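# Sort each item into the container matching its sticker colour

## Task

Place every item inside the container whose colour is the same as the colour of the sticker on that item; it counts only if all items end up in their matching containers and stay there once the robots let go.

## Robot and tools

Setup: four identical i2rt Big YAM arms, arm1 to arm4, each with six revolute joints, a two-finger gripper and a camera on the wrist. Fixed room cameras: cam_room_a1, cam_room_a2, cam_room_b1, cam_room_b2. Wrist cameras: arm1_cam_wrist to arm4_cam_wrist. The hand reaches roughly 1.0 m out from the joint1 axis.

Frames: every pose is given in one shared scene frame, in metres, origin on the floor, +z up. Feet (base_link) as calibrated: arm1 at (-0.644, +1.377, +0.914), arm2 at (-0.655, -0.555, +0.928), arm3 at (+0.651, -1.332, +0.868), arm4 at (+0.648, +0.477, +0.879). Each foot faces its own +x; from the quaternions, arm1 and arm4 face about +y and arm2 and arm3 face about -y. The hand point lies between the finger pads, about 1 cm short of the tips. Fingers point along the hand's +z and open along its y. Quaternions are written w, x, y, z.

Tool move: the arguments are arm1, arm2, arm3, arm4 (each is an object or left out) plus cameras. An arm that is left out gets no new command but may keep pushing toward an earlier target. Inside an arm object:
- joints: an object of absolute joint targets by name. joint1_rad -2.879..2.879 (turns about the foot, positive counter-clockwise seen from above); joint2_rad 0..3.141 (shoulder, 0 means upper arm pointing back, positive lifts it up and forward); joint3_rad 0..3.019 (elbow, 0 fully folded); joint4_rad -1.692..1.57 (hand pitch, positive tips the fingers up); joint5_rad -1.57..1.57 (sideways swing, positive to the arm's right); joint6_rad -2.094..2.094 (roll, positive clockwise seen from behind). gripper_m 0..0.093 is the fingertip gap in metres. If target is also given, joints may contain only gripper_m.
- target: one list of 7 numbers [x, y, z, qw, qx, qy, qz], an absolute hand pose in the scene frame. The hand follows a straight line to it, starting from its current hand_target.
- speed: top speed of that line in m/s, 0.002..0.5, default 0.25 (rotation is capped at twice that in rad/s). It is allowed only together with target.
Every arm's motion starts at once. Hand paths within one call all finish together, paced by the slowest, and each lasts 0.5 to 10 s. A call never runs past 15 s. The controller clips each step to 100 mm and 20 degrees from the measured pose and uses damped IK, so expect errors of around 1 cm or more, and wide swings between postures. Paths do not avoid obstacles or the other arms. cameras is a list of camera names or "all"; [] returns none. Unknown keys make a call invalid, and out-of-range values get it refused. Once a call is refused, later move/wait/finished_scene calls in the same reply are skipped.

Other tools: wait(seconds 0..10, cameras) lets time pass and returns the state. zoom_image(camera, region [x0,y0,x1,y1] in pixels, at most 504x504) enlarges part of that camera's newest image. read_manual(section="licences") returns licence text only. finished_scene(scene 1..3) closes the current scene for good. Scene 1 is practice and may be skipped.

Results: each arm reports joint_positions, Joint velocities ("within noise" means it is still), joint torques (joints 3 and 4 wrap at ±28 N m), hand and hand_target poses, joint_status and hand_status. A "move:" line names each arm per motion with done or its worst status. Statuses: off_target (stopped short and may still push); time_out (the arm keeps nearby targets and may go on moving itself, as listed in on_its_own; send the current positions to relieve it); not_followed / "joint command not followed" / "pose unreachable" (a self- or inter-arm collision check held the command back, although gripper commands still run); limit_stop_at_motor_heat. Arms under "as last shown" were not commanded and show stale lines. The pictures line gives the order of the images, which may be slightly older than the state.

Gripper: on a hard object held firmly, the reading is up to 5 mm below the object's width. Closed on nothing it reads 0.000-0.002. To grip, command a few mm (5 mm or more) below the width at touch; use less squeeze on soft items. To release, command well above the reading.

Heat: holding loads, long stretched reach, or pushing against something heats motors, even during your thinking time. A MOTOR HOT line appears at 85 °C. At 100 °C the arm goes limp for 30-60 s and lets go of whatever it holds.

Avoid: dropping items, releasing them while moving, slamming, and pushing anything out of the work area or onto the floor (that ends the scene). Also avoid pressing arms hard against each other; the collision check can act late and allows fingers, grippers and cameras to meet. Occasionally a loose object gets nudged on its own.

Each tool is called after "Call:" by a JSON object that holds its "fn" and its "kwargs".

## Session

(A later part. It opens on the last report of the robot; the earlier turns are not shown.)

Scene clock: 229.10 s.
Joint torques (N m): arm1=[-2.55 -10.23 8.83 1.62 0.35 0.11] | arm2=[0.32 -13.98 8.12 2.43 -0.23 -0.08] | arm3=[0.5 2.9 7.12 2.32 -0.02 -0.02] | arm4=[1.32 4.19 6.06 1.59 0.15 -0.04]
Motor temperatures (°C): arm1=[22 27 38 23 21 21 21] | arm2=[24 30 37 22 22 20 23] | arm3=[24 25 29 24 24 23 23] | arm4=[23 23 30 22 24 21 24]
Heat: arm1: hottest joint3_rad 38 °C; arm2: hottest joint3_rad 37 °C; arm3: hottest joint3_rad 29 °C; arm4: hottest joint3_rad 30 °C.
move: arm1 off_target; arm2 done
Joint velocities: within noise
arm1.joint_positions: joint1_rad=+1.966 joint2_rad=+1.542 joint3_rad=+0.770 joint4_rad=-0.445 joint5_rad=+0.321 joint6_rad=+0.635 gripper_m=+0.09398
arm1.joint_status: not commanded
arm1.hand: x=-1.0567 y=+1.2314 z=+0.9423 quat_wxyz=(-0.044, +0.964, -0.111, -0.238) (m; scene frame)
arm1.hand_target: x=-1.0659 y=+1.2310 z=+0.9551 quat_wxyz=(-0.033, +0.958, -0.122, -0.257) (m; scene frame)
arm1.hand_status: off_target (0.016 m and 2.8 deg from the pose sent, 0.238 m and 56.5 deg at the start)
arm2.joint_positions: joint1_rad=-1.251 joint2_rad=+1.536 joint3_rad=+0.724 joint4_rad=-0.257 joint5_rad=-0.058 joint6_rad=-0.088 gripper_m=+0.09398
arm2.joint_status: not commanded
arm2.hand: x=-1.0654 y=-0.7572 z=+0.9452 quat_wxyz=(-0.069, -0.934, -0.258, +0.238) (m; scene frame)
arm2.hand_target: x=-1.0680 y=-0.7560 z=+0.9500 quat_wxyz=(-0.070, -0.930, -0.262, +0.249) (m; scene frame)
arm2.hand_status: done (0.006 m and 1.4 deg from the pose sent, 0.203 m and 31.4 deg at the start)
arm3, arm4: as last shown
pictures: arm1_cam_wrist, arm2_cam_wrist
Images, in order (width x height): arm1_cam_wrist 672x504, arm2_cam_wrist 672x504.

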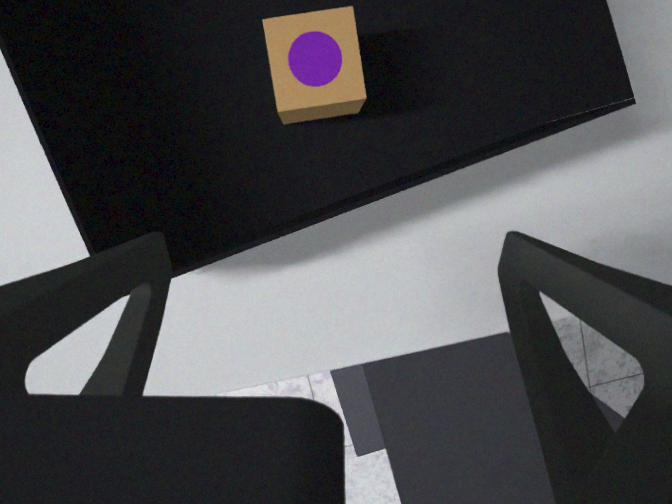

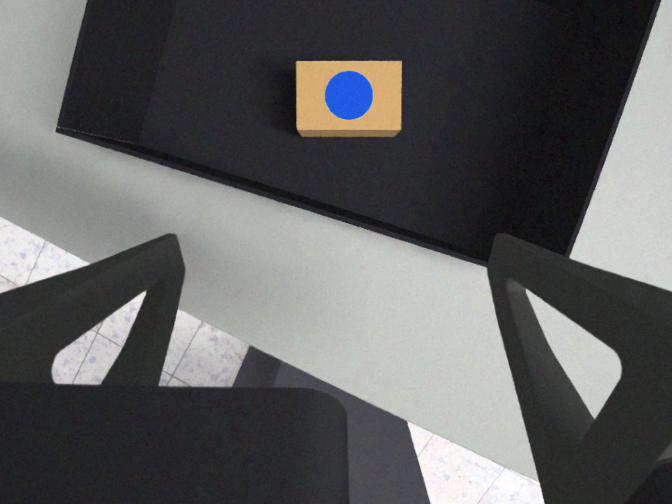

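Call:
{"fn": "move", "kwargs": {"arm1": {"target": [-1.139, 1.249, 0.865, 0.0046, -0.9935, 0.1044, 0.0434], "speed": 0.2}, "arm2": {"target": [-1.127, -0.789, 0.855, -0.0118, -0.9615, -0.2711, 0.0420], "speed": 0.2}, "cameras": ["arm1_cam_wrist", "arm2_cam_wrist"]}}

Scene clock: 277.93 s.
Joint torques (N m): arm1=[-2.2 -13.27 10.93 0.03 0.04 -0.07] | arm2=[1.55 -16.97 11.29 0.38 0.11 0.04] | arm3=[0.62 2.73 7.1 2.35 0 -0.02] | arm4=[1.03 4.37 6.06 1.62 0.16 -0.05]
Motor temperatures (°C): arm1=[22 27 34 23 22 21 21] | arm2=[24 28 32 22 22 20 23] | arm3=[24 24 28 24 24 23 23] | arm4=[23 23 28 22 24 21 24]
Heat: arm1: hottest joint3_rad 34 °C; arm2: hottest joint3_rad 32 °C; arm3: hottest joint3_rad 28 °C; arm4: hottest joint3_rad 28 °C.
move: arm1 off_target; arm2 off_target
Joint velocities: arm1=[within noise] | arm2=[within noise] | arm3=[within noise] | arm4=[-0.005 -0.015 -0.017 -0.007 0.007 -0.154 0]
arm1.joint_positions: joint1_rad=+1.774 joint2_rad=+1.939 joint3_rad=+1.120 joint4_rad=-0.715 joint5_rad=+0.035 joint6_rad=+0.482 gripper_m=+0.09398
arm1.joint_status: not commanded
arm1.hand: x=-1.1197 y=+1.2519 z=+0.8557 quat_wxyz=(-0.010, +0.994, -0.105, -0.031) (m; scene frame)
arm1.hand_target: x=-1.1384 y=+1.2492 z=+0.8653 quat_wxyz=(-0.005, +0.994, -0.104, -0.044) (m; scene frame)
arm1.hand_status: off_target (0.022 m and 1.5 deg from the pose sent, 0.114 m and 23.1 deg at the start)
arm2.joint_positions: joint1_rad=-1.239 joint2_rad=+1.967 joint3_rad=+1.148 joint4_rad=-0.665 joint5_rad=-0.013 joint6_rad=-0.089 gripper_m=+0.09398
arm2.joint_status: not commanded
arm2.hand: x=-1.1161 y=-0.7790 z=+0.8561 quat_wxyz=(-0.013, -0.963, -0.265, +0.040) (m; scene frame)
arm2.hand_target: x=-1.1266 y=-0.7889 z=+0.8553 quat_wxyz=(-0.012, -0.962, -0.271, +0.042) (m; scene frame)
arm2.hand_status: off_target (0.015 m and 0.7 deg from the pose sent, 0.114 m and 23.7 deg at the start)
arm3, arm4: as last shown
pictures: arm1_cam_wrist, arm2_cam_wrist
Images, in order (width x height): arm1_cam_wrist 672x504, arm2_cam_wrist 672x504.

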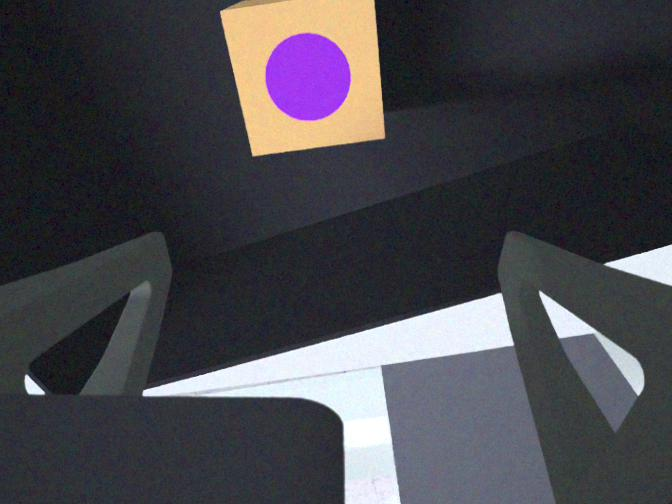

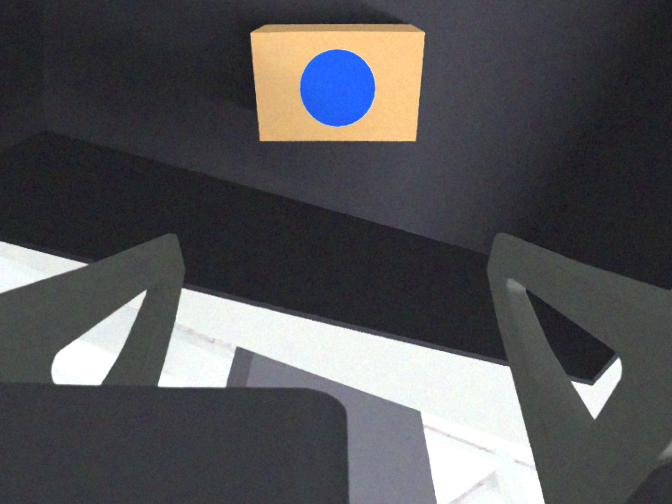

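Call:
{"fn": "move", "kwargs": {"arm1": {"target": [-1.163, 1.244, 0.83, 0.0015, -0.9984, 0.0349, 0.0436], "speed": 0.15}, "arm2": {"target": [-1.145, -0.8, 0.805, -0.0118, -0.9615, -0.2711, 0.0420], "speed": 0.15}, "cameras": ["arm1_cam_wrist", "arm2_cam_wrist"]}}

Scene clock: 307.73 s.
Joint torques (N m): arm1=[-2.96 -13.63 10.91 0.96 0.03 -0.01] | arm2=[1.44 -18.26 10.5 1.36 0.12 0.07] | arm3=[0.5 2.78 7.13 2.35 0 -0.04] | arm4=[1.03 4.42 6.19 1.85 0.13 -0.07]
Motor temperatures (°C): arm1=[22 27 35 23 21 21 21] | arm2=[24 28 32 22 22 20 23] | arm3=[24 24 28 24 24 23 23] | arm4=[23 22 28 22 24 21 24]
Heat: arm1: hottest joint3_rad 35 °C; arm2: hottest joint3_rad 32 °C; arm3: hottest joint3_rad 28 °C; arm4: hottest joint3_rad 28 °C.
move: arm1 off_target; arm2 off_target
Joint velocities: within noise
arm1.joint_positions: joint1_rad=+1.774 joint2_rad=+2.046 joint3_rad=+1.186 joint4_rad=-0.692 joint5_rad=+0.024 joint6_rad=+0.337 gripper_m=+0.09398
arm1.joint_status: not commanded
arm1.hand: x=-1.1371 y=+1.2453 z=+0.8224 quat_wxyz=(-0.010, +0.999, -0.033, -0.021) (m; scene frame)
arm1.hand_target: x=-1.1621 y=+1.2443 z=+0.8309 quat_wxyz=(-0.002, +0.998, -0.035, -0.044) (m; scene frame)
arm1.hand_status: off_target (0.027 m and 2.8 deg from the pose sent, 0.051 m and 8.3 deg at the start)
arm2.joint_positions: joint1_rad=-1.236 joint2_rad=+2.102 joint3_rad=+1.215 joint4_rad=-0.622 joint5_rad=-0.013 joint6_rad=-0.089 gripper_m=+0.09398
arm2.joint_status: not commanded
arm2.hand: x=-1.1298 y=-0.7876 z=+0.8077 quat_wxyz=(-0.011, -0.963, -0.267, +0.028) (m; scene frame)
arm2.hand_target: x=-1.1443 y=-0.7998 z=+0.8056 quat_wxyz=(-0.012, -0.962, -0.271, +0.042) (m; scene frame)
arm2.hand_status: off_target (0.020 m and 1.7 deg from the pose sent, 0.062 m and 0.8 deg at the start)
arm3, arm4: as last shown
pictures: arm1_cam_wrist, arm2_cam_wrist
Images, in order (width x height): arm1_cam_wrist 672x504, arm2_cam_wrist 672x504.

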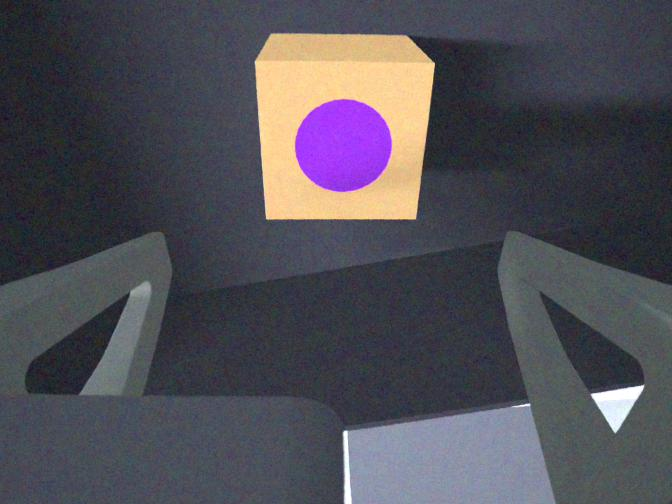

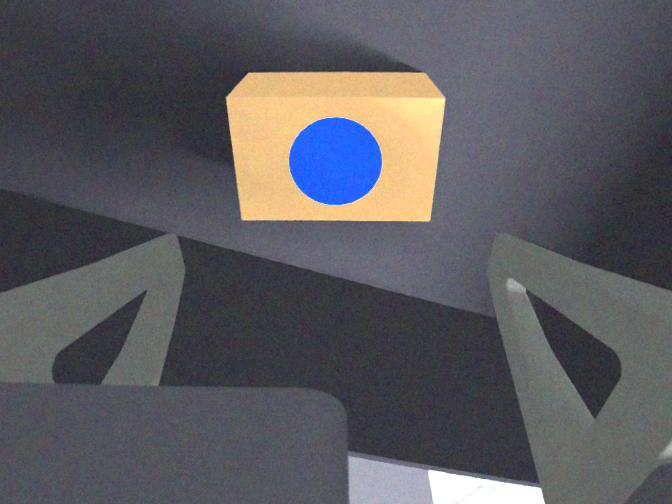

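Call:
{"fn": "move", "kwargs": {"arm1": {"target": [-1.169, 1.247, 0.757, 0.0015, -0.9984, 0.0349, 0.0436], "speed": 0.12}, "arm2": {"target": [-1.151, -0.803, 0.756, -0.0118, -0.9615, -0.2711, 0.0420], "speed": 0.12}, "cameras": ["arm1_cam_wrist", "arm2_cam_wrist"]}}

Scene clock: 327.30 s.
Joint torques (N m): arm1=[-2.84 -15.56 9.18 1.03 0.01 -0.02] | arm2=[1.49 -18.61 9.76 1.42 0.11 0.08] | arm3=[0.44 2.78 7.15 2.32 0 -0.02] | arm4=[0.97 4.19 6.17 1.69 0.19 -0.08]
Motor temperatures (°C): arm1=[22 28 34 23 21 21 21] | arm2=[24 28 32 22 22 20 23] | arm3=[24 24 28 24 24 23 23] | arm4=[23 22 27 22 24 21 24]
Heat: arm1: hottest joint3_rad 34 °C; arm2: hottest joint3_rad 32 °C; arm3: hottest joint3_rad 28 °C; arm4: hottest joint3_rad 27 °C.
move: arm1 off_target; arm2 off_target
Joint velocities: within noise
arm1.joint_positions: joint1_rad=+1.765 joint2_rad=+2.204 joint3_rad=+1.213 joint4_rad=-0.556 joint5_rad=+0.023 joint6_rad=+0.329 gripper_m=+0.09398
arm1.joint_status: not commanded
arm1.hand: x=-1.1455 y=+1.2478 z=+0.7516 quat_wxyz=(-0.009, +0.999, -0.033, -0.022) (m; scene frame)
arm1.hand_target: x=-1.1684 y=+1.2473 z=+0.7578 quat_wxyz=(-0.002, +0.998, -0.035, -0.044) (m; scene frame)
arm1.hand_status: off_target (0.024 m and 2.6 deg from the pose sent, 0.073 m and 2.8 deg at the start)
arm2.joint_positions: joint1_rad=-1.236 joint2_rad=+2.210 joint3_rad=+1.252 joint4_rad=-0.545 joint5_rad=-0.013 joint6_rad=-0.089 gripper_m=+0.09398
arm2.joint_status: not commanded
arm2.hand: x=-1.1387 y=-0.7918 z=+0.7629 quat_wxyz=(-0.011, -0.963, -0.267, +0.031) (m; scene frame)
arm2.hand_target: x=-1.1504 y=-0.8028 z=+0.7565 quat_wxyz=(-0.012, -0.962, -0.271, +0.042) (m; scene frame)
arm2.hand_status: off_target (0.018 m and 1.3 deg from the pose sent, 0.058 m and 1.7 deg at the start)
arm3, arm4: as last shown
pictures: arm1_cam_wrist, arm2_cam_wrist
Images, in order (width x height): arm1_cam_wrist 672x504, arm2_cam_wrist 672x504.

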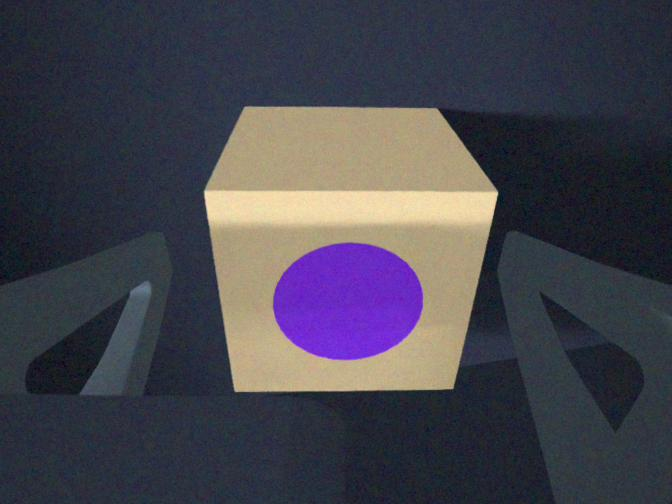

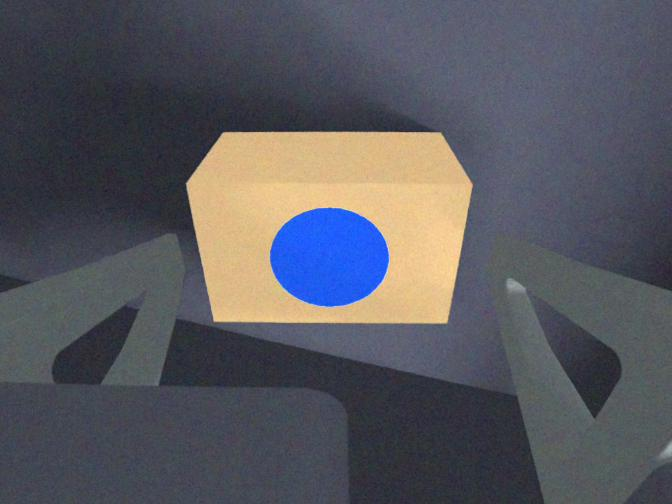

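Call:
{"fn": "move", "kwargs": {"arm1": {"joints": {"gripper_m": 0.05}}, "arm2": {"target": [-1.1515, -0.8035, 0.739, -0.0118, -0.9615, -0.2711, 0.0420], "speed": 0.1}, "cameras": ["arm1_cam_wrist", "arm2_cam_wrist"]}}

Call:
{"fn": "move", "kwargs": {"arm2": {"joints": {"gripper_m": 0.058}}, "cameras": ["arm2_cam_wrist"]}}

Scene clock: 334.83 s.
Joint torques (N m): arm1=[-2.55 -15.56 9.21 1.13 0.05 -0.04] | arm2=[1.49 -18.49 9.58 1.4 0.11 0.09] | arm3=[0.56 2.9 7.16 2.33 0.01 -0.02] | arm4=[1.2 3.9 6.2 1.63 0.14 -0.04]
Motor temperatures (°C): arm1=[22 28 34 23 21 21 21] | arm2=[24 28 32 22 22 20 23] | arm3=[24 24 28 24 24 23 23] | arm4=[23 22 27 22 24 21 24]
Heat: arm1: hottest joint3_rad 34 °C; arm2: hottest joint3_rad 32 °C; arm3: hottest joint3_rad 28 °C; arm4: hottest joint3_rad 27 °C.
move: arm1 off_target; arm2 off_target
Joint velocities: within noise
arm1.joint_positions: joint1_rad=+1.765 joint2_rad=+2.204 joint3_rad=+1.213 joint4_rad=-0.556 joint5_rad=+0.023 joint6_rad=+0.329 gripper_m=+0.05300
arm1.joint_status: gripper_m off_target (ended at +0.05302, target +0.05000)
arm1.hand: x=-1.1454 y=+1.2477 z=+0.7516 quat_wxyz=(-0.008, +0.999, -0.033, -0.022) (m; scene frame)
arm1.hand_target: x=-1.1684 y=+1.2472 z=+0.7578 quat_wxyz=(-0.002, +0.998, -0.035, -0.044) (m; scene frame)
arm1.hand_status: not commanded
arm2.joint_positions: joint1_rad=-1.236 joint2_rad=+2.243 joint3_rad=+1.261 joint4_rad=-0.517 joint5_rad=-0.013 joint6_rad=-0.089 gripper_m=+0.09398
arm2.joint_status: not commanded
arm2.hand: x=-1.1403 y=-0.7926 z=+0.7479 quat_wxyz=(-0.012, -0.963, -0.267, +0.033) (m; scene frame)
arm2.hand_target: x=-1.1508 y=-0.8032 z=+0.7395 quat_wxyz=(-0.012, -0.962, -0.271, +0.042) (m; scene frame)
arm2.hand_status: off_target (0.018 m and 1.1 deg from the pose sent, 0.030 m and 1.3 deg at the start)
arm3, arm4: as last shown
pictures: arm1_cam_wrist, arm2_cam_wrist
Images, in order (width x height): arm1_cam_wrist 672x504, arm2_cam_wrist 672x504.

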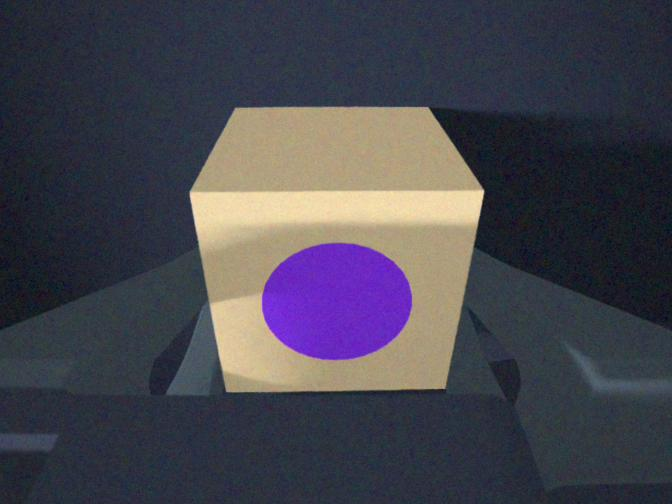

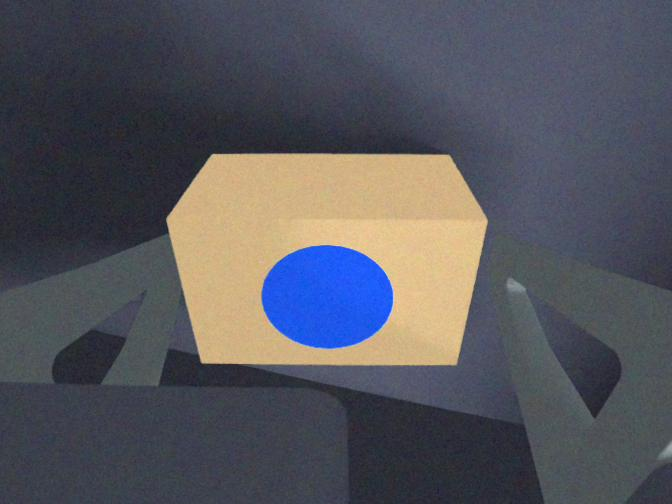

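Scene clock: 335.40 s.
Joint torques (N m): arm1=[-2.9 -14.74 9.1 0.91 0.02 -0.05] | arm2=[1.49 -18.37 9.52 1.37 0.08 0.08] | arm3=[0.5 2.73 7.17 2.35 -0.01 -0.02] | arm4=[0.91 4.37 6.15 1.76 0.17 -0.07]
Motor temperatures (°C): arm1=[22 28 34 23 21 21 21] | arm2=[24 28 32 22 22 20 23] | arm3=[24 24 28 24 24 23 23] | arm4=[23 22 27 22 24 21 24]
Heat: arm1: hottest joint3_rad 34 °C; arm2: hottest joint3_rad 32 °C; arm3: hottest joint3_rad 28 °C; arm4: hottest joint3_rad 27 °C.
move: arm2 off_target
Joint velocities: within noise
arm1, arm3, arm4: as last shown
arm2.joint_positions: joint1_rad=-1.235 joint2_rad=+2.243 joint3_rad=+1.262 joint4_rad=-0.517 joint5_rad=-0.012 joint6_rad=-0.089 gripper_m=+0.06871
arm2.joint_status: gripper_m off_target (ended at +0.06874, target +0.05800)
arm2.hand: x=-1.1407 y=-0.7928 z=+0.7481 quat_wxyz=(-0.011, -0.963, -0.267, +0.033) (m; scene frame)
arm2.hand_target: x=-1.1509 y=-0.8033 z=+0.7396 quat_wxyz=(-0.012, -0.962, -0.271, +0.042) (m; scene frame)
arm2.hand_status: not commanded
pictures: arm2_cam_wrist
Images, in order (width x height): arm2_cam_wrist 672x504.

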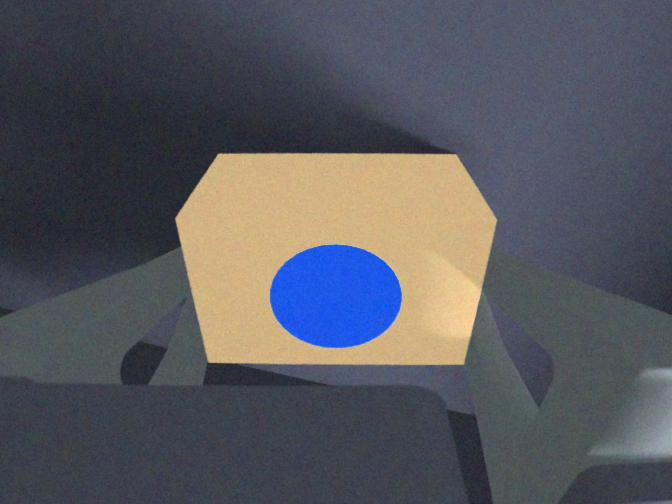

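Call:
{"fn": "move", "kwargs": {"arm1": {"target": [-1.14, 1.247, 1.0, 0.0015, -0.9984, 0.0349, 0.0436], "speed": 0.2}, "arm2": {"target": [-1.12, -0.785, 1.0, -0.0118, -0.9615, -0.2711, 0.0420], "speed": 0.2}, "cameras": ["arm1_cam_wrist", "arm2_cam_wrist"]}}

Call:
{"fn": "move", "kwargs": {"arm1": {"joints": {"joint1_rad": 1.5, "joint2_rad": 1.1, "joint3_rad": 1.4, "joint4_rad": -1.55, "joint5_rad": 0, "joint6_rad": 0}}, "arm2": {"joints": {"joint1_rad": -1.2, "joint2_rad": 1.1, "joint3_rad": 1.4, "joint4_rad": -1.55, "joint5_rad": 0, "joint6_rad": 0}}, "cameras": ["arm1_cam_wrist", "arm2_cam_wrist"]}}

Scene clock: 349.37 s.
Joint torques (N m): arm1=[-1.61 -14.51 13.74 0.03 0.07 0.08] | arm2=[0.97 -17.79 12.48 0.38 0.06 0.03] | arm3=[0.62 2.84 7.13 2.33 0 -0.02] | arm4=[1.38 4.01 6.12 1.74 0.19 -0.05]
Motor temperatures (°C): arm1=[22 28 33 23 21 21 22] | arm2=[24 28 32 22 22 20 23] | arm3=[24 24 28 24 24 23 23] | arm4=[23 22 27 22 24 21 24]
Heat: arm1: hottest joint3_rad 33 °C; arm2: hottest joint3_rad 32 °C; arm3: hottest joint3_rad 28 °C; arm4: hottest joint3_rad 27 °C.
move: arm1 off_target; arm2 off_target
Joint velocities: within noise
arm1.joint_positions: joint1_rad=+1.765 joint2_rad=+1.757 joint3_rad=+1.236 joint4_rad=-1.036 joint5_rad=+0.023 joint6_rad=+0.329 gripper_m=+0.05300
arm1.joint_status: not commanded
arm1.hand: x=-1.1205 y=+1.2529 z=+0.9756 quat_wxyz=(-0.010, +0.999, -0.033, -0.018) (m; scene frame)
arm1.hand_target: x=-1.1389 y=+1.2472 z=+1.0003 quat_wxyz=(-0.001, +0.998, -0.035, -0.044) (m; scene frame)
arm1.hand_status: off_target (0.032 m and 3.1 deg from the pose sent, 0.248 m and 2.6 deg at the start)
arm2.joint_positions: joint1_rad=-1.235 joint2_rad=+1.746 joint3_rad=+1.247 joint4_rad=-0.999 joint5_rad=-0.012 joint6_rad=-0.089 gripper_m=+0.06872
arm2.joint_status: not commanded
arm2.hand: x=-1.1113 y=-0.7791 z=+0.9901 quat_wxyz=(-0.011, -0.963, -0.267, +0.033) (m; scene frame)
arm2.hand_target: x=-1.1198 y=-0.7849 z=+1.0000 quat_wxyz=(-0.012, -0.962, -0.271, +0.042) (m; scene frame)
arm2.hand_status: off_target (0.014 m and 1.1 deg from the pose sent, 0.253 m and 1.1 deg at the start)
arm3, arm4: as last shown
pictures: arm1_cam_wrist, arm2_cam_wrist
Images, in order (width x height): arm1_cam_wrist 672x504, arm2_cam_wrist 672x504.

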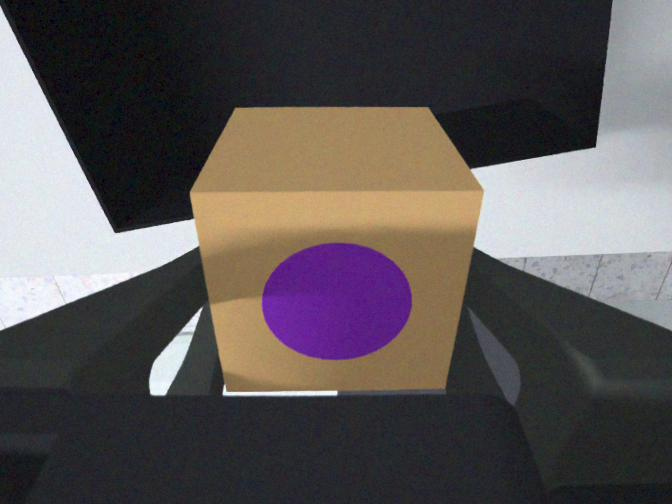

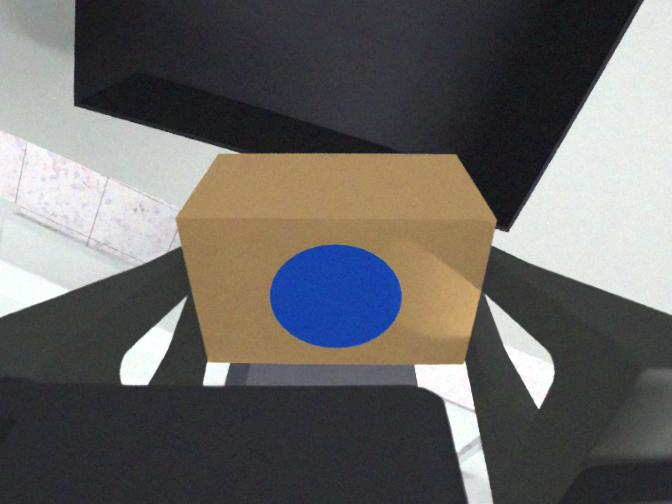

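Scene clock: 350.87 s.
Joint torques (N m): arm1=[-1.61 -3.78 13.16 0.69 0.01 -0.05] | arm2=[0.85 -7.06 13.19 0.94 0.1 0.21] | arm3=[0.56 2.9 7.15 2.37 -0.01 -0.02] | arm4=[1.32 4.48 6.02 1.65 0.16 -0.05]
Motor temperatures (°C): arm1=[22 28 33 23 21 21 22] | arm2=[24 28 33 22 22 20 23] | arm3=[24 24 28 24 24 23 23] | arm4=[23 22 27 22 24 21 24]
Heat: arm1: hottest joint3_rad 33 °C; arm2: hottest joint3_rad 33 °C; arm3: hottest joint3_rad 28 °C; arm4: hottest joint3_rad 27 °C.
move: arm1 done; arm2 done
Joint velocities: within noise
arm1.joint_positions: joint1_rad=+1.494 joint2_rad=+1.099 joint3_rad=+1.370 joint4_rad=-1.543 joint5_rad=+0.000 joint6_rad=+0.008 gripper_m=+0.05300
arm1.joint_status: all done
arm1.hand: x=-0.9887 y=+1.3796 z=+1.2854 quat_wxyz=(-0.001, +0.988, -0.008, -0.157) (m; scene frame)
arm1.hand_target: x=-0.9906 y=+1.3775 z=+1.2979 quat_wxyz=(-0.001, +0.986, -0.001, -0.167) (m; scene frame)
arm1.hand_status: not commanded
arm2.joint_positions: joint1_rad=-1.202 joint2_rad=+1.088 joint3_rad=+1.376 joint4_rad=-1.540 joint5_rad=-0.003 joint6_rad=-0.014 gripper_m=+0.06872
arm2.joint_status: all done
arm2.hand: x=-0.9646 y=-0.7197 z=+1.2997 quat_wxyz=(-0.037, -0.957, -0.245, +0.153) (m; scene frame)
arm2.hand_target: x=-0.9677 y=-0.7215 z=+1.3054 quat_wxyz=(-0.037, -0.958, -0.238, +0.154) (m; scene frame)
arm2.hand_status: not commanded
arm3.joint_positions: joint1_rad=-1.440 joint2_rad=+0.603 joint3_rad=+1.544 joint4_rad=-0.964 joint5_rad=+0.000 joint6_rad=-0.003 gripper_m=+0.09401
arm3.joint_status: not commanded
arm3.hand: x=+0.4307 y=-1.3237 z=+1.5714 quat_wxyz=(-0.007, -0.716, +0.000, +0.698) (m; scene frame)
arm3.hand_target: x=+0.4342 y=-1.3214 z=+1.5781 quat_wxyz=(-0.005, -0.708, +0.005, +0.707) (m; scene frame)
arm3.hand_status: not commanded
arm4.joint_positions: joint1_rad=+1.495 joint2_rad=+0.594 joint3_rad=+1.553 joint4_rad=-0.957 joint5_rad=-0.002 joint6_rad=+0.010 gripper_m=+0.09400
arm4.joint_status: not commanded
arm4.hand: x=+0.4400 y=+0.4841 z=+1.5919 quat_wxyz=(-0.001, +0.705, -0.011, -0.710) (m; scene frame)
arm4.hand_target: x=+0.4355 y=+0.4833 z=+1.5912 quat_wxyz=(-0.004, +0.705, -0.006, -0.709) (m; scene frame)
arm4.hand_status: not commanded
pictures: arm1_cam_wrist, arm2_cam_wrist
Images, in order (width x height): arm1_cam_wrist 672x504, arm2_cam_wrist 672x504.

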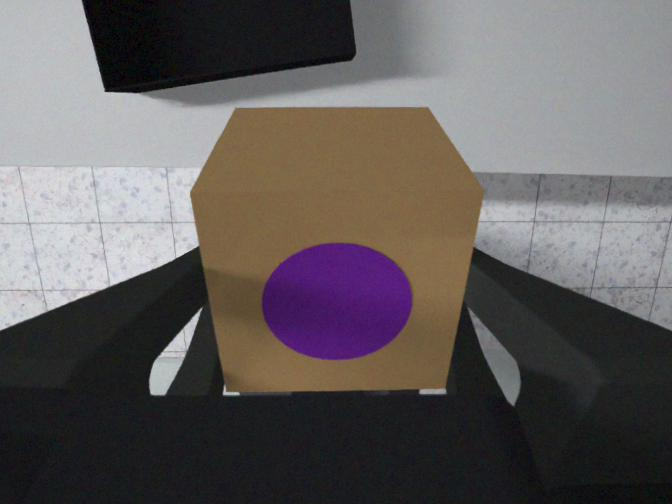

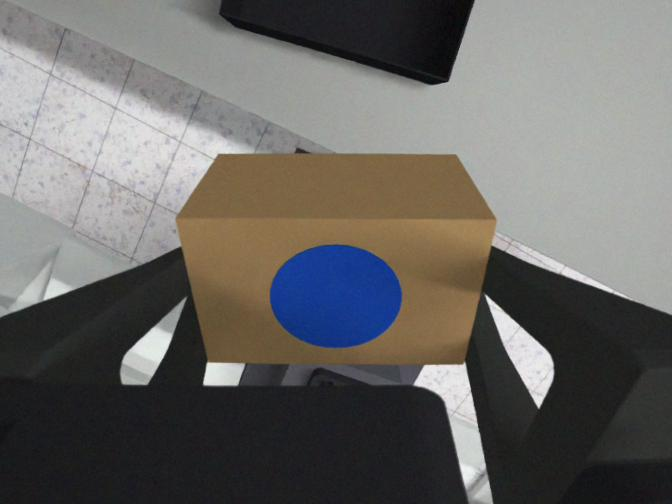

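Call:
{"fn": "move", "kwargs": {"arm1": {"joints": {"joint1_rad": -2.23}}, "arm2": {"joints": {"joint1_rad": 2.14}}}}

Scene clock: 357.17 s.
Joint torques (N m): arm1=[-1.79 -5.07 13.37 1.18 0.03 0.12] | arm2=[0.85 -7.53 13.22 0.96 0.04 0.19] | arm3=[0.5 2.61 7.16 2.3 -0.01 -0.02] | arm4=[1.49 4.31 6.02 1.74 0.15 -0.08]
Motor temperatures (°C): arm1=[22 28 34 23 22 22 22] | arm2=[24 28 34 22 22 20 24] | arm3=[24 24 28 24 24 23 23] | arm4=[23 22 27 22 24 21 24]
Heat: arm1: hottest joint3_rad 34 °C; arm2: hottest joint3_rad 34 °C; arm3: hottest joint3_rad 28 °C; arm4: hottest joint3_rad 27 °C.
move: arm1 done; arm2 done
Joint velocities: within noise
arm1.joint_positions: joint1_rad=-2.232 joint2_rad=+1.110 joint3_rad=+1.367 joint4_rad=-1.558 joint5_rad=+0.000 joint6_rad=-0.008 gripper_m=+0.05301
arm1.joint_status: all done
arm1.hand: x=-0.3488 y=+1.1808 z=+1.2689 quat_wxyz=(-0.120, -0.285, -0.950, +0.041) (m; scene frame)
arm1.hand_target: x=-0.3450 y=+1.1793 z=+1.2873 quat_wxyz=(-0.145, -0.287, -0.946, +0.047) (m; scene frame)
arm1.hand_status: not commanded
arm2.joint_positions: joint1_rad=+2.140 joint2_rad=+1.094 joint3_rad=+1.376 joint4_rad=-1.540 joint5_rad=-0.001 joint6_rad=-0.012 gripper_m=+0.06874
arm2.joint_status: all done
arm2.hand: x=-0.3841 y=-0.3345 z=+1.3001 quat_wxyz=(-0.148, +0.338, -0.928, -0.053) (m; scene frame)
arm2.hand_target: x=-0.3826 y=-0.3332 z=+1.3078 quat_wxyz=(-0.152, +0.332, -0.929, -0.055) (m; scene frame)
arm2.hand_status: not commanded
arm3, arm4: as last shown
pictures: arm1_cam_wrist, arm2_cam_wrist, arm3_cam_wrist, arm4_cam_wrist, cam_room_a1, cam_room_a2, cam_room_b1, cam_room_b2
Images, in order (width x height): arm1_cam_wrist 672x504, arm2_cam_wrist 672x504, arm3_cam_wrist 672x504, arm4_cam_wrist 672x504, cam_room_a1 672x504, cam_room_a2 672x504, cam_room_b1 672x504, cam_room_b2 672x504.

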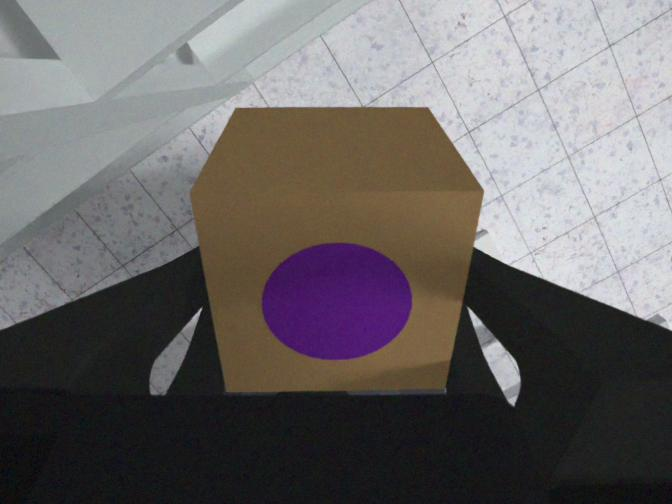

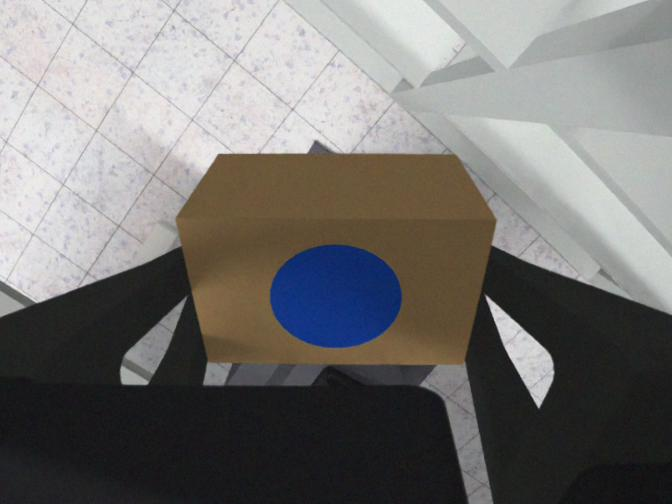

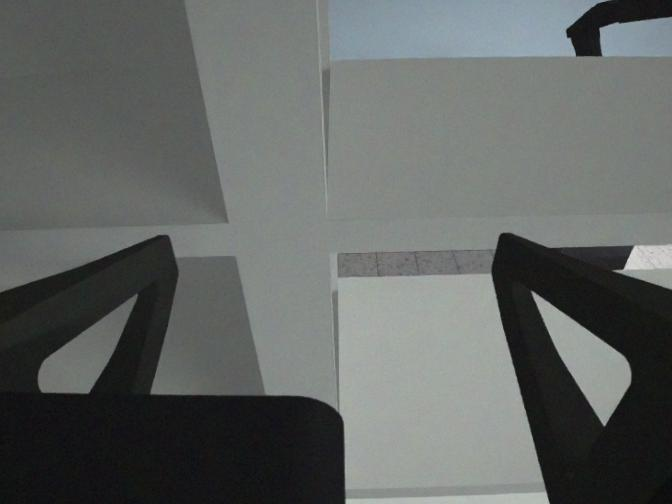

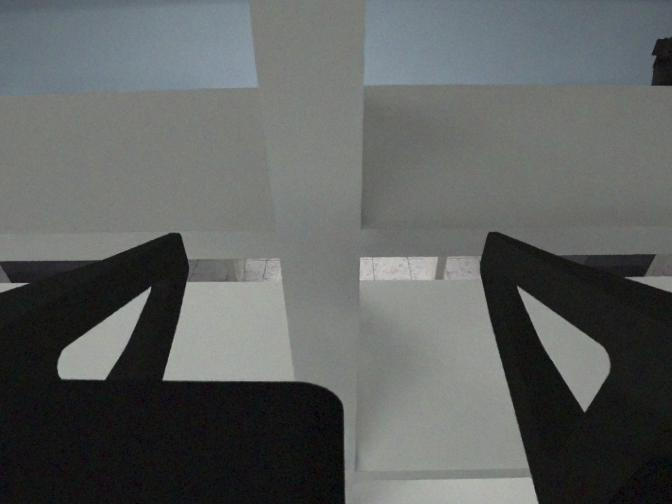

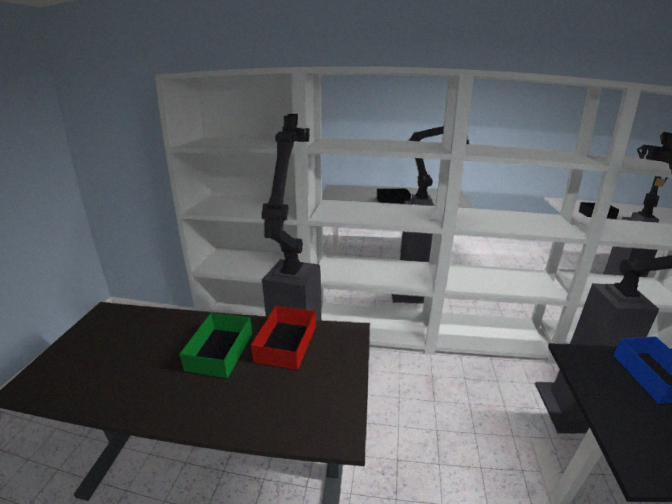

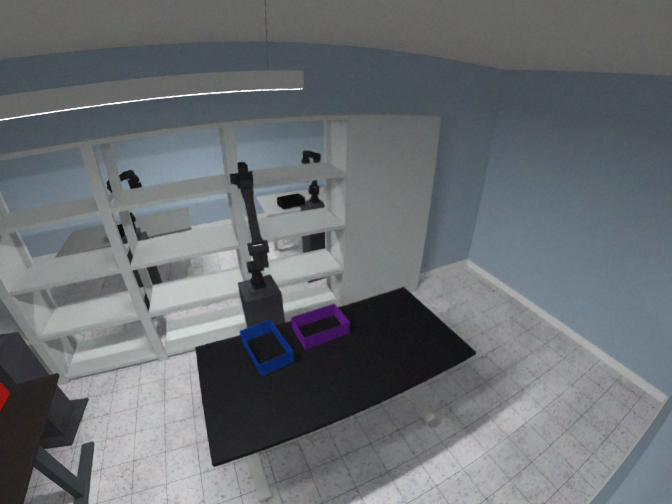

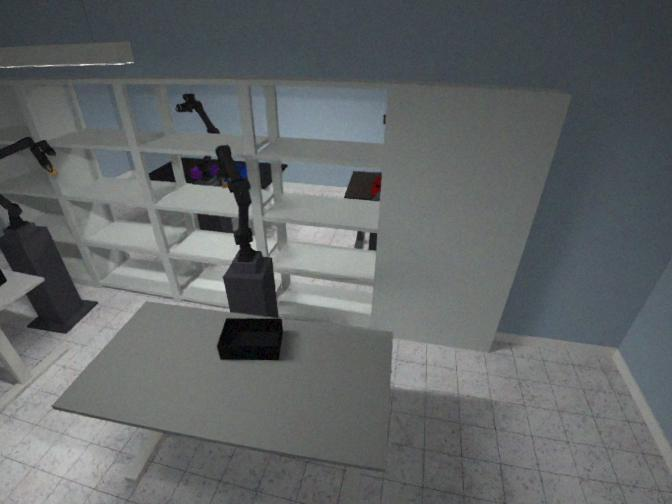

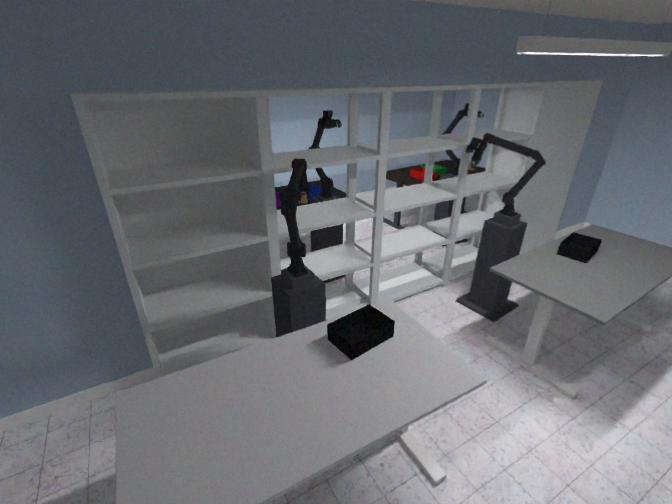

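Call:
{"fn": "move", "kwargs": {"arm4": {"target": [0.45, 0.484, 1.36, 0, 0.707, 0, -0.707], "speed": 0.3}, "cameras": ["arm4_cam_wrist"]}}

Scene clock: 365.27 s.
Joint torques (N m): arm1=[-1.96 -5.66 13.53 1.24 0.03 0.13] | arm2=[0.79 -7.59 13.23 1.01 0.04 0.19] | arm3=[0.5 2.84 7.13 2.36 -0.01 -0.01] | arm4=[-0.15 3.78 8.65 2.03 -0.09 -0.06]
Motor temperatures (°C): arm1=[22 27 35 23 22 22 22] | arm2=[24 27 35 22 22 20 24] | arm3=[24 24 28 24 24 23 23] | arm4=[23 22 27 22 24 21 24]
Heat: arm1: hottest joint3_rad 35 °C; arm2: hottest joint3_rad 35 °C; arm3: hottest joint3_rad 28 °C; arm4: hottest joint3_rad 27 °C.
move: arm4 off_target
Joint velocities: within noise
arm1, arm2, arm3: as last shown
arm1.hand: x=-0.3488 y=+1.1808 z=+1.2689 quat_wxyz=(-0.120, -0.286, -0.950, +0.041) (m; scene frame)
arm1.hand_target: x=-0.3450 y=+1.1793 z=+1.2873 quat_wxyz=(-0.145, -0.287, -0.946, +0.048) (m; scene frame)
arm4.joint_positions: joint1_rad=+1.374 joint2_rad=+0.134 joint3_rad=+0.785 joint4_rad=-0.692 joint5_rad=-0.145 joint6_rad=+0.008 gripper_m=+0.09400
arm4.joint_status: not commanded
arm4.hand: x=+0.4451 y=+0.4833 z=+1.3497 quat_wxyz=(+0.008, +0.720, -0.005, -0.694) (m; scene frame)
arm4.hand_target: x=+0.4502 y=+0.4839 z=+1.3599 quat_wxyz=(+0.000, +0.707, +0.000, -0.707) (m; scene frame)
arm4.hand_status: off_target (0.011 m and 2.3 deg from the pose sent, 0.232 m and 1.3 deg at the start)
pictures: arm4_cam_wrist
Images, in order (width x height): arm4_cam_wrist 672x504.

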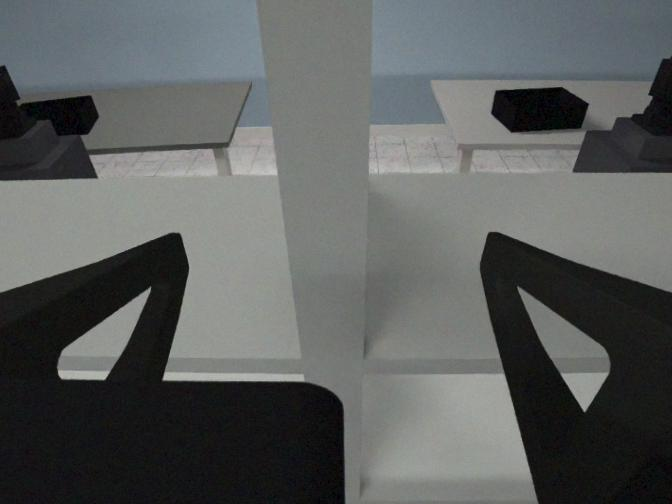

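Call:
{"fn": "move", "kwargs": {"arm1": {"target": [-0.329, 1.165, 1.09, 0.1660, 0.2880, 0.9418, -0.0508], "speed": 0.25}, "arm2": {"target": [-0.33, -0.288, 1.09, 0.1634, -0.3320, 0.9272, 0.0585], "speed": 0.25}, "cameras": ["arm1_cam_wrist", "arm2_cam_wrist"]}}

Scene clock: 384.37 s.
Joint torques (N m): arm1=[-2.49 -5.07 11.69 1.47 -0.01 0.09] | arm2=[1.08 -10.34 10.77 2.13 0.11 0.21] | arm3=[0.5 2.78 7.16 2.32 0.01 -0.03] | arm4=[-0.03 3.84 8.62 2.15 -0.06 -0.07]
Motor temperatures (°C): arm1=[21 27 37 23 22 21 22] | arm2=[24 27 36 22 22 20 24] | arm3=[24 24 28 24 24 23 23] | arm4=[23 22 29 22 24 21 24]
Heat: arm1: hottest joint3_rad 37 °C; arm2: hottest joint3_rad 36 °C; arm3: hottest joint3_rad 28 °C; arm4: hottest joint3_rad 29 °C.
move: arm1 off_target; arm2 done
Joint velocities: within noise
arm1.joint_positions: joint1_rad=-2.232 joint2_rad=+1.121 joint3_rad=+0.871 joint4_rad=-0.989 joint5_rad=-0.006 joint6_rad=-0.007 gripper_m=+0.05301
arm1.joint_status: not commanded
arm1.hand: x=-0.3351 y=+1.1714 z=+1.0830 quat_wxyz=(-0.151, -0.284, -0.946, +0.047) (m; scene frame)
arm1.hand_target: x=-0.3292 y=+1.1650 z=+1.0902 quat_wxyz=(-0.166, -0.288, -0.942, +0.051) (m; scene frame)
arm1.hand_status: off_target (0.011 m and 1.9 deg from the pose sent, 0.181 m and 5.5 deg at the start)
arm2.joint_positions: joint1_rad=+2.140 joint2_rad=+1.268 joint3_rad=+0.957 joint4_rad=-0.921 joint5_rad=-0.001 joint6_rad=-0.012 gripper_m=+0.06874
arm2.joint_status: not commanded
arm2.hand: x=-0.3310 y=-0.2907 z=+1.0928 quat_wxyz=(-0.160, +0.337, -0.926, -0.057) (m; scene frame)
arm2.hand_target: x=-0.3300 y=-0.2880 z=+1.0900 quat_wxyz=(-0.163, +0.332, -0.927, -0.059) (m; scene frame)
arm2.hand_status: done (0.004 m and 0.7 deg from the pose sent, 0.222 m and 1.9 deg at the start)
arm3: as last shown
arm4.joint_positions: joint1_rad=+1.374 joint2_rad=+0.134 joint3_rad=+0.785 joint4_rad=-0.691 joint5_rad=-0.146 joint6_rad=+0.008 gripper_m=+0.09400
arm4.joint_status: not commanded
arm4.hand: x=+0.4451 y=+0.4833 z=+1.3498 quat_wxyz=(+0.008, +0.720, -0.004, -0.694) (m; scene frame)
arm4.hand_target: x=+0.4502 y=+0.4838 z=+1.3599 quat_wxyz=(+0.000, +0.707, +0.000, -0.707) (m; scene frame)
arm4.hand_status: not commanded
pictures: arm1_cam_wrist, arm2_cam_wrist
Images, in order (width x height): arm1_cam_wrist 672x504, arm2_cam_wrist 672x504.

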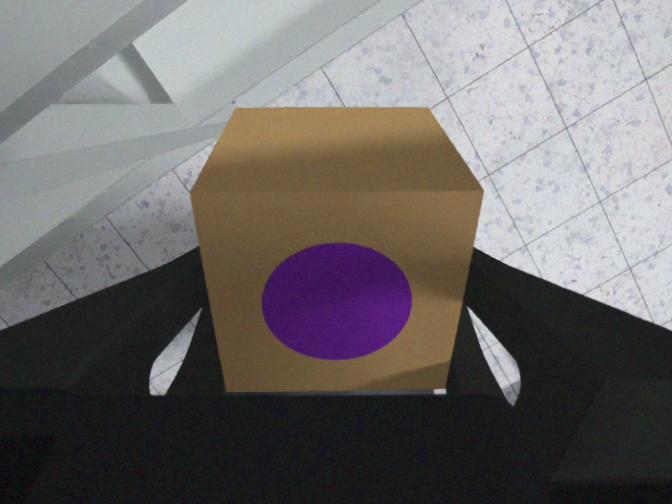

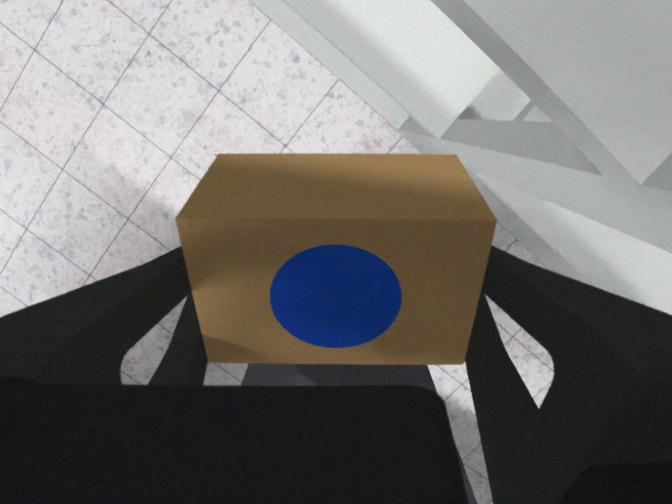

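Call:
{"fn": "move", "kwargs": {"arm1": {"target": [-0.04, 0.97, 1.09, 0.1660, 0.2880, 0.9418, -0.0508], "speed": 0.2}, "arm2": {"target": [-0.04, -0.05, 1.075, 0.1634, -0.3320, 0.9272, 0.0585], "speed": 0.2}, "cameras": ["arm1_cam_wrist", "arm2_cam_wrist", "arm4_cam_wrist", "cam_room_a2", "cam_room_b1"]}}

Scene clock: 390.03 s.
Joint torques (N m): arm1=[-2.2 -17.61 17.09 0.57 0.01 0.09] | arm2=[1.03 -24.41 17.11 0.94 0.11 0.19] | arm3=[0.56 2.96 7.15 2.33 -0.01 -0.03] | arm4=[0.15 4.01 8.65 1.98 -0.03 -0.07]
Motor temperatures (°C): arm1=[21 26 37 23 22 21 22] | arm2=[24 27 36 22 22 20 24] | arm3=[24 24 28 24 24 23 23] | arm4=[23 22 29 22 24 21 24]
Heat: arm1: hottest joint3_rad 37 °C; arm2: hottest joint3_rad 36 °C; arm3: hottest joint3_rad 28 °C; arm4: hottest joint3_rad 29 °C.
move: arm1 off_target; arm2 off_target
Joint velocities: within noise
arm1.joint_positions: joint1_rad=-2.232 joint2_rad=+2.040 joint3_rad=+1.921 joint4_rad=-1.143 joint5_rad=-0.006 joint6_rad=-0.007 gripper_m=+0.05301
arm1.joint_status: not commanded
arm1.hand: x=-0.0540 y=+0.9819 z=+1.0621 quat_wxyz=(-0.141, -0.285, -0.947, +0.044) (m; scene frame)
arm1.hand_target: x=-0.0416 y=+0.9710 z=+1.0901 quat_wxyz=(-0.167, -0.288, -0.942, +0.051) (m; scene frame)
arm1.hand_status: off_target (0.033 m and 3.1 deg from the pose sent, 0.357 m and 1.9 deg at the start)
arm2.joint_positions: joint1_rad=+2.140 joint2_rad=+2.287 joint3_rad=+2.295 joint4_rad=-1.249 joint5_rad=-0.001 joint6_rad=-0.012 gripper_m=+0.06874
arm2.joint_status: not commanded
arm2.hand: x=-0.0490 y=-0.0598 z=+1.0732 quat_wxyz=(-0.157, +0.337, -0.927, -0.056) (m; scene frame)
arm2.hand_target: x=-0.0409 y=-0.0505 z=+1.0749 quat_wxyz=(-0.165, +0.332, -0.927, -0.059) (m; scene frame)
arm2.hand_status: off_target (0.013 m and 1.0 deg from the pose sent, 0.378 m and 0.7 deg at the start)
arm3, arm4: as last shown
pictures: arm1_cam_wrist, arm2_cam_wrist, arm4_cam_wrist, cam_room_a2, cam_room_b1
Images, in order (width x height): arm1_cam_wrist 672x504, arm2_cam_wrist 672x504, arm4_cam_wrist 672x504, cam_room_a2 672x504, cam_room_b1 672x504.

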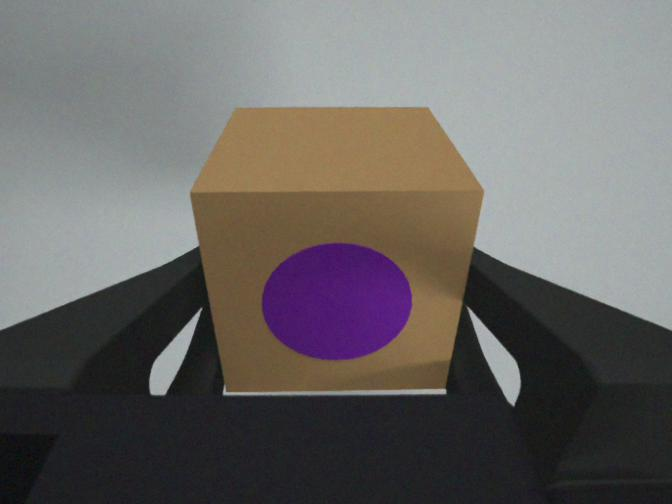

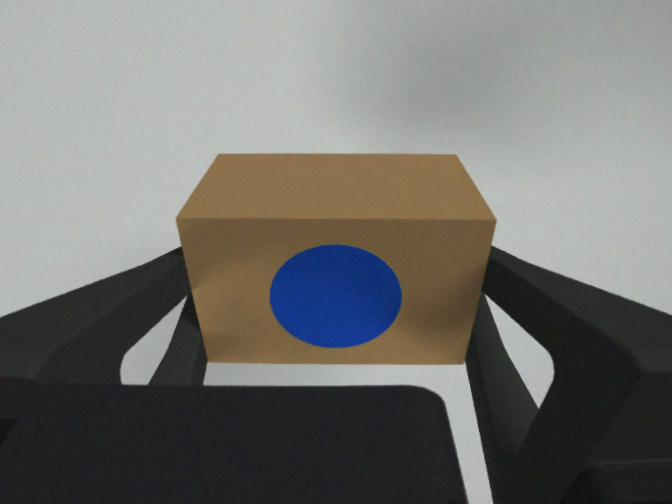

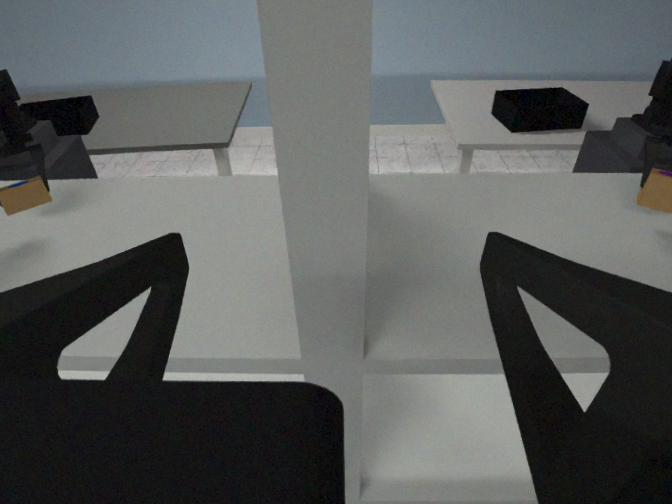

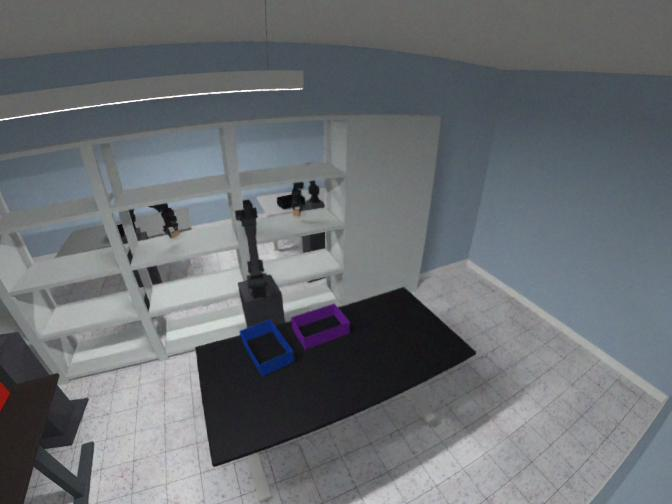

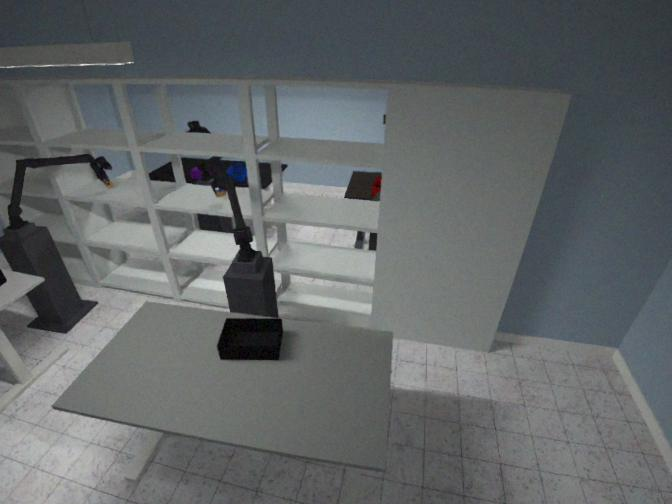

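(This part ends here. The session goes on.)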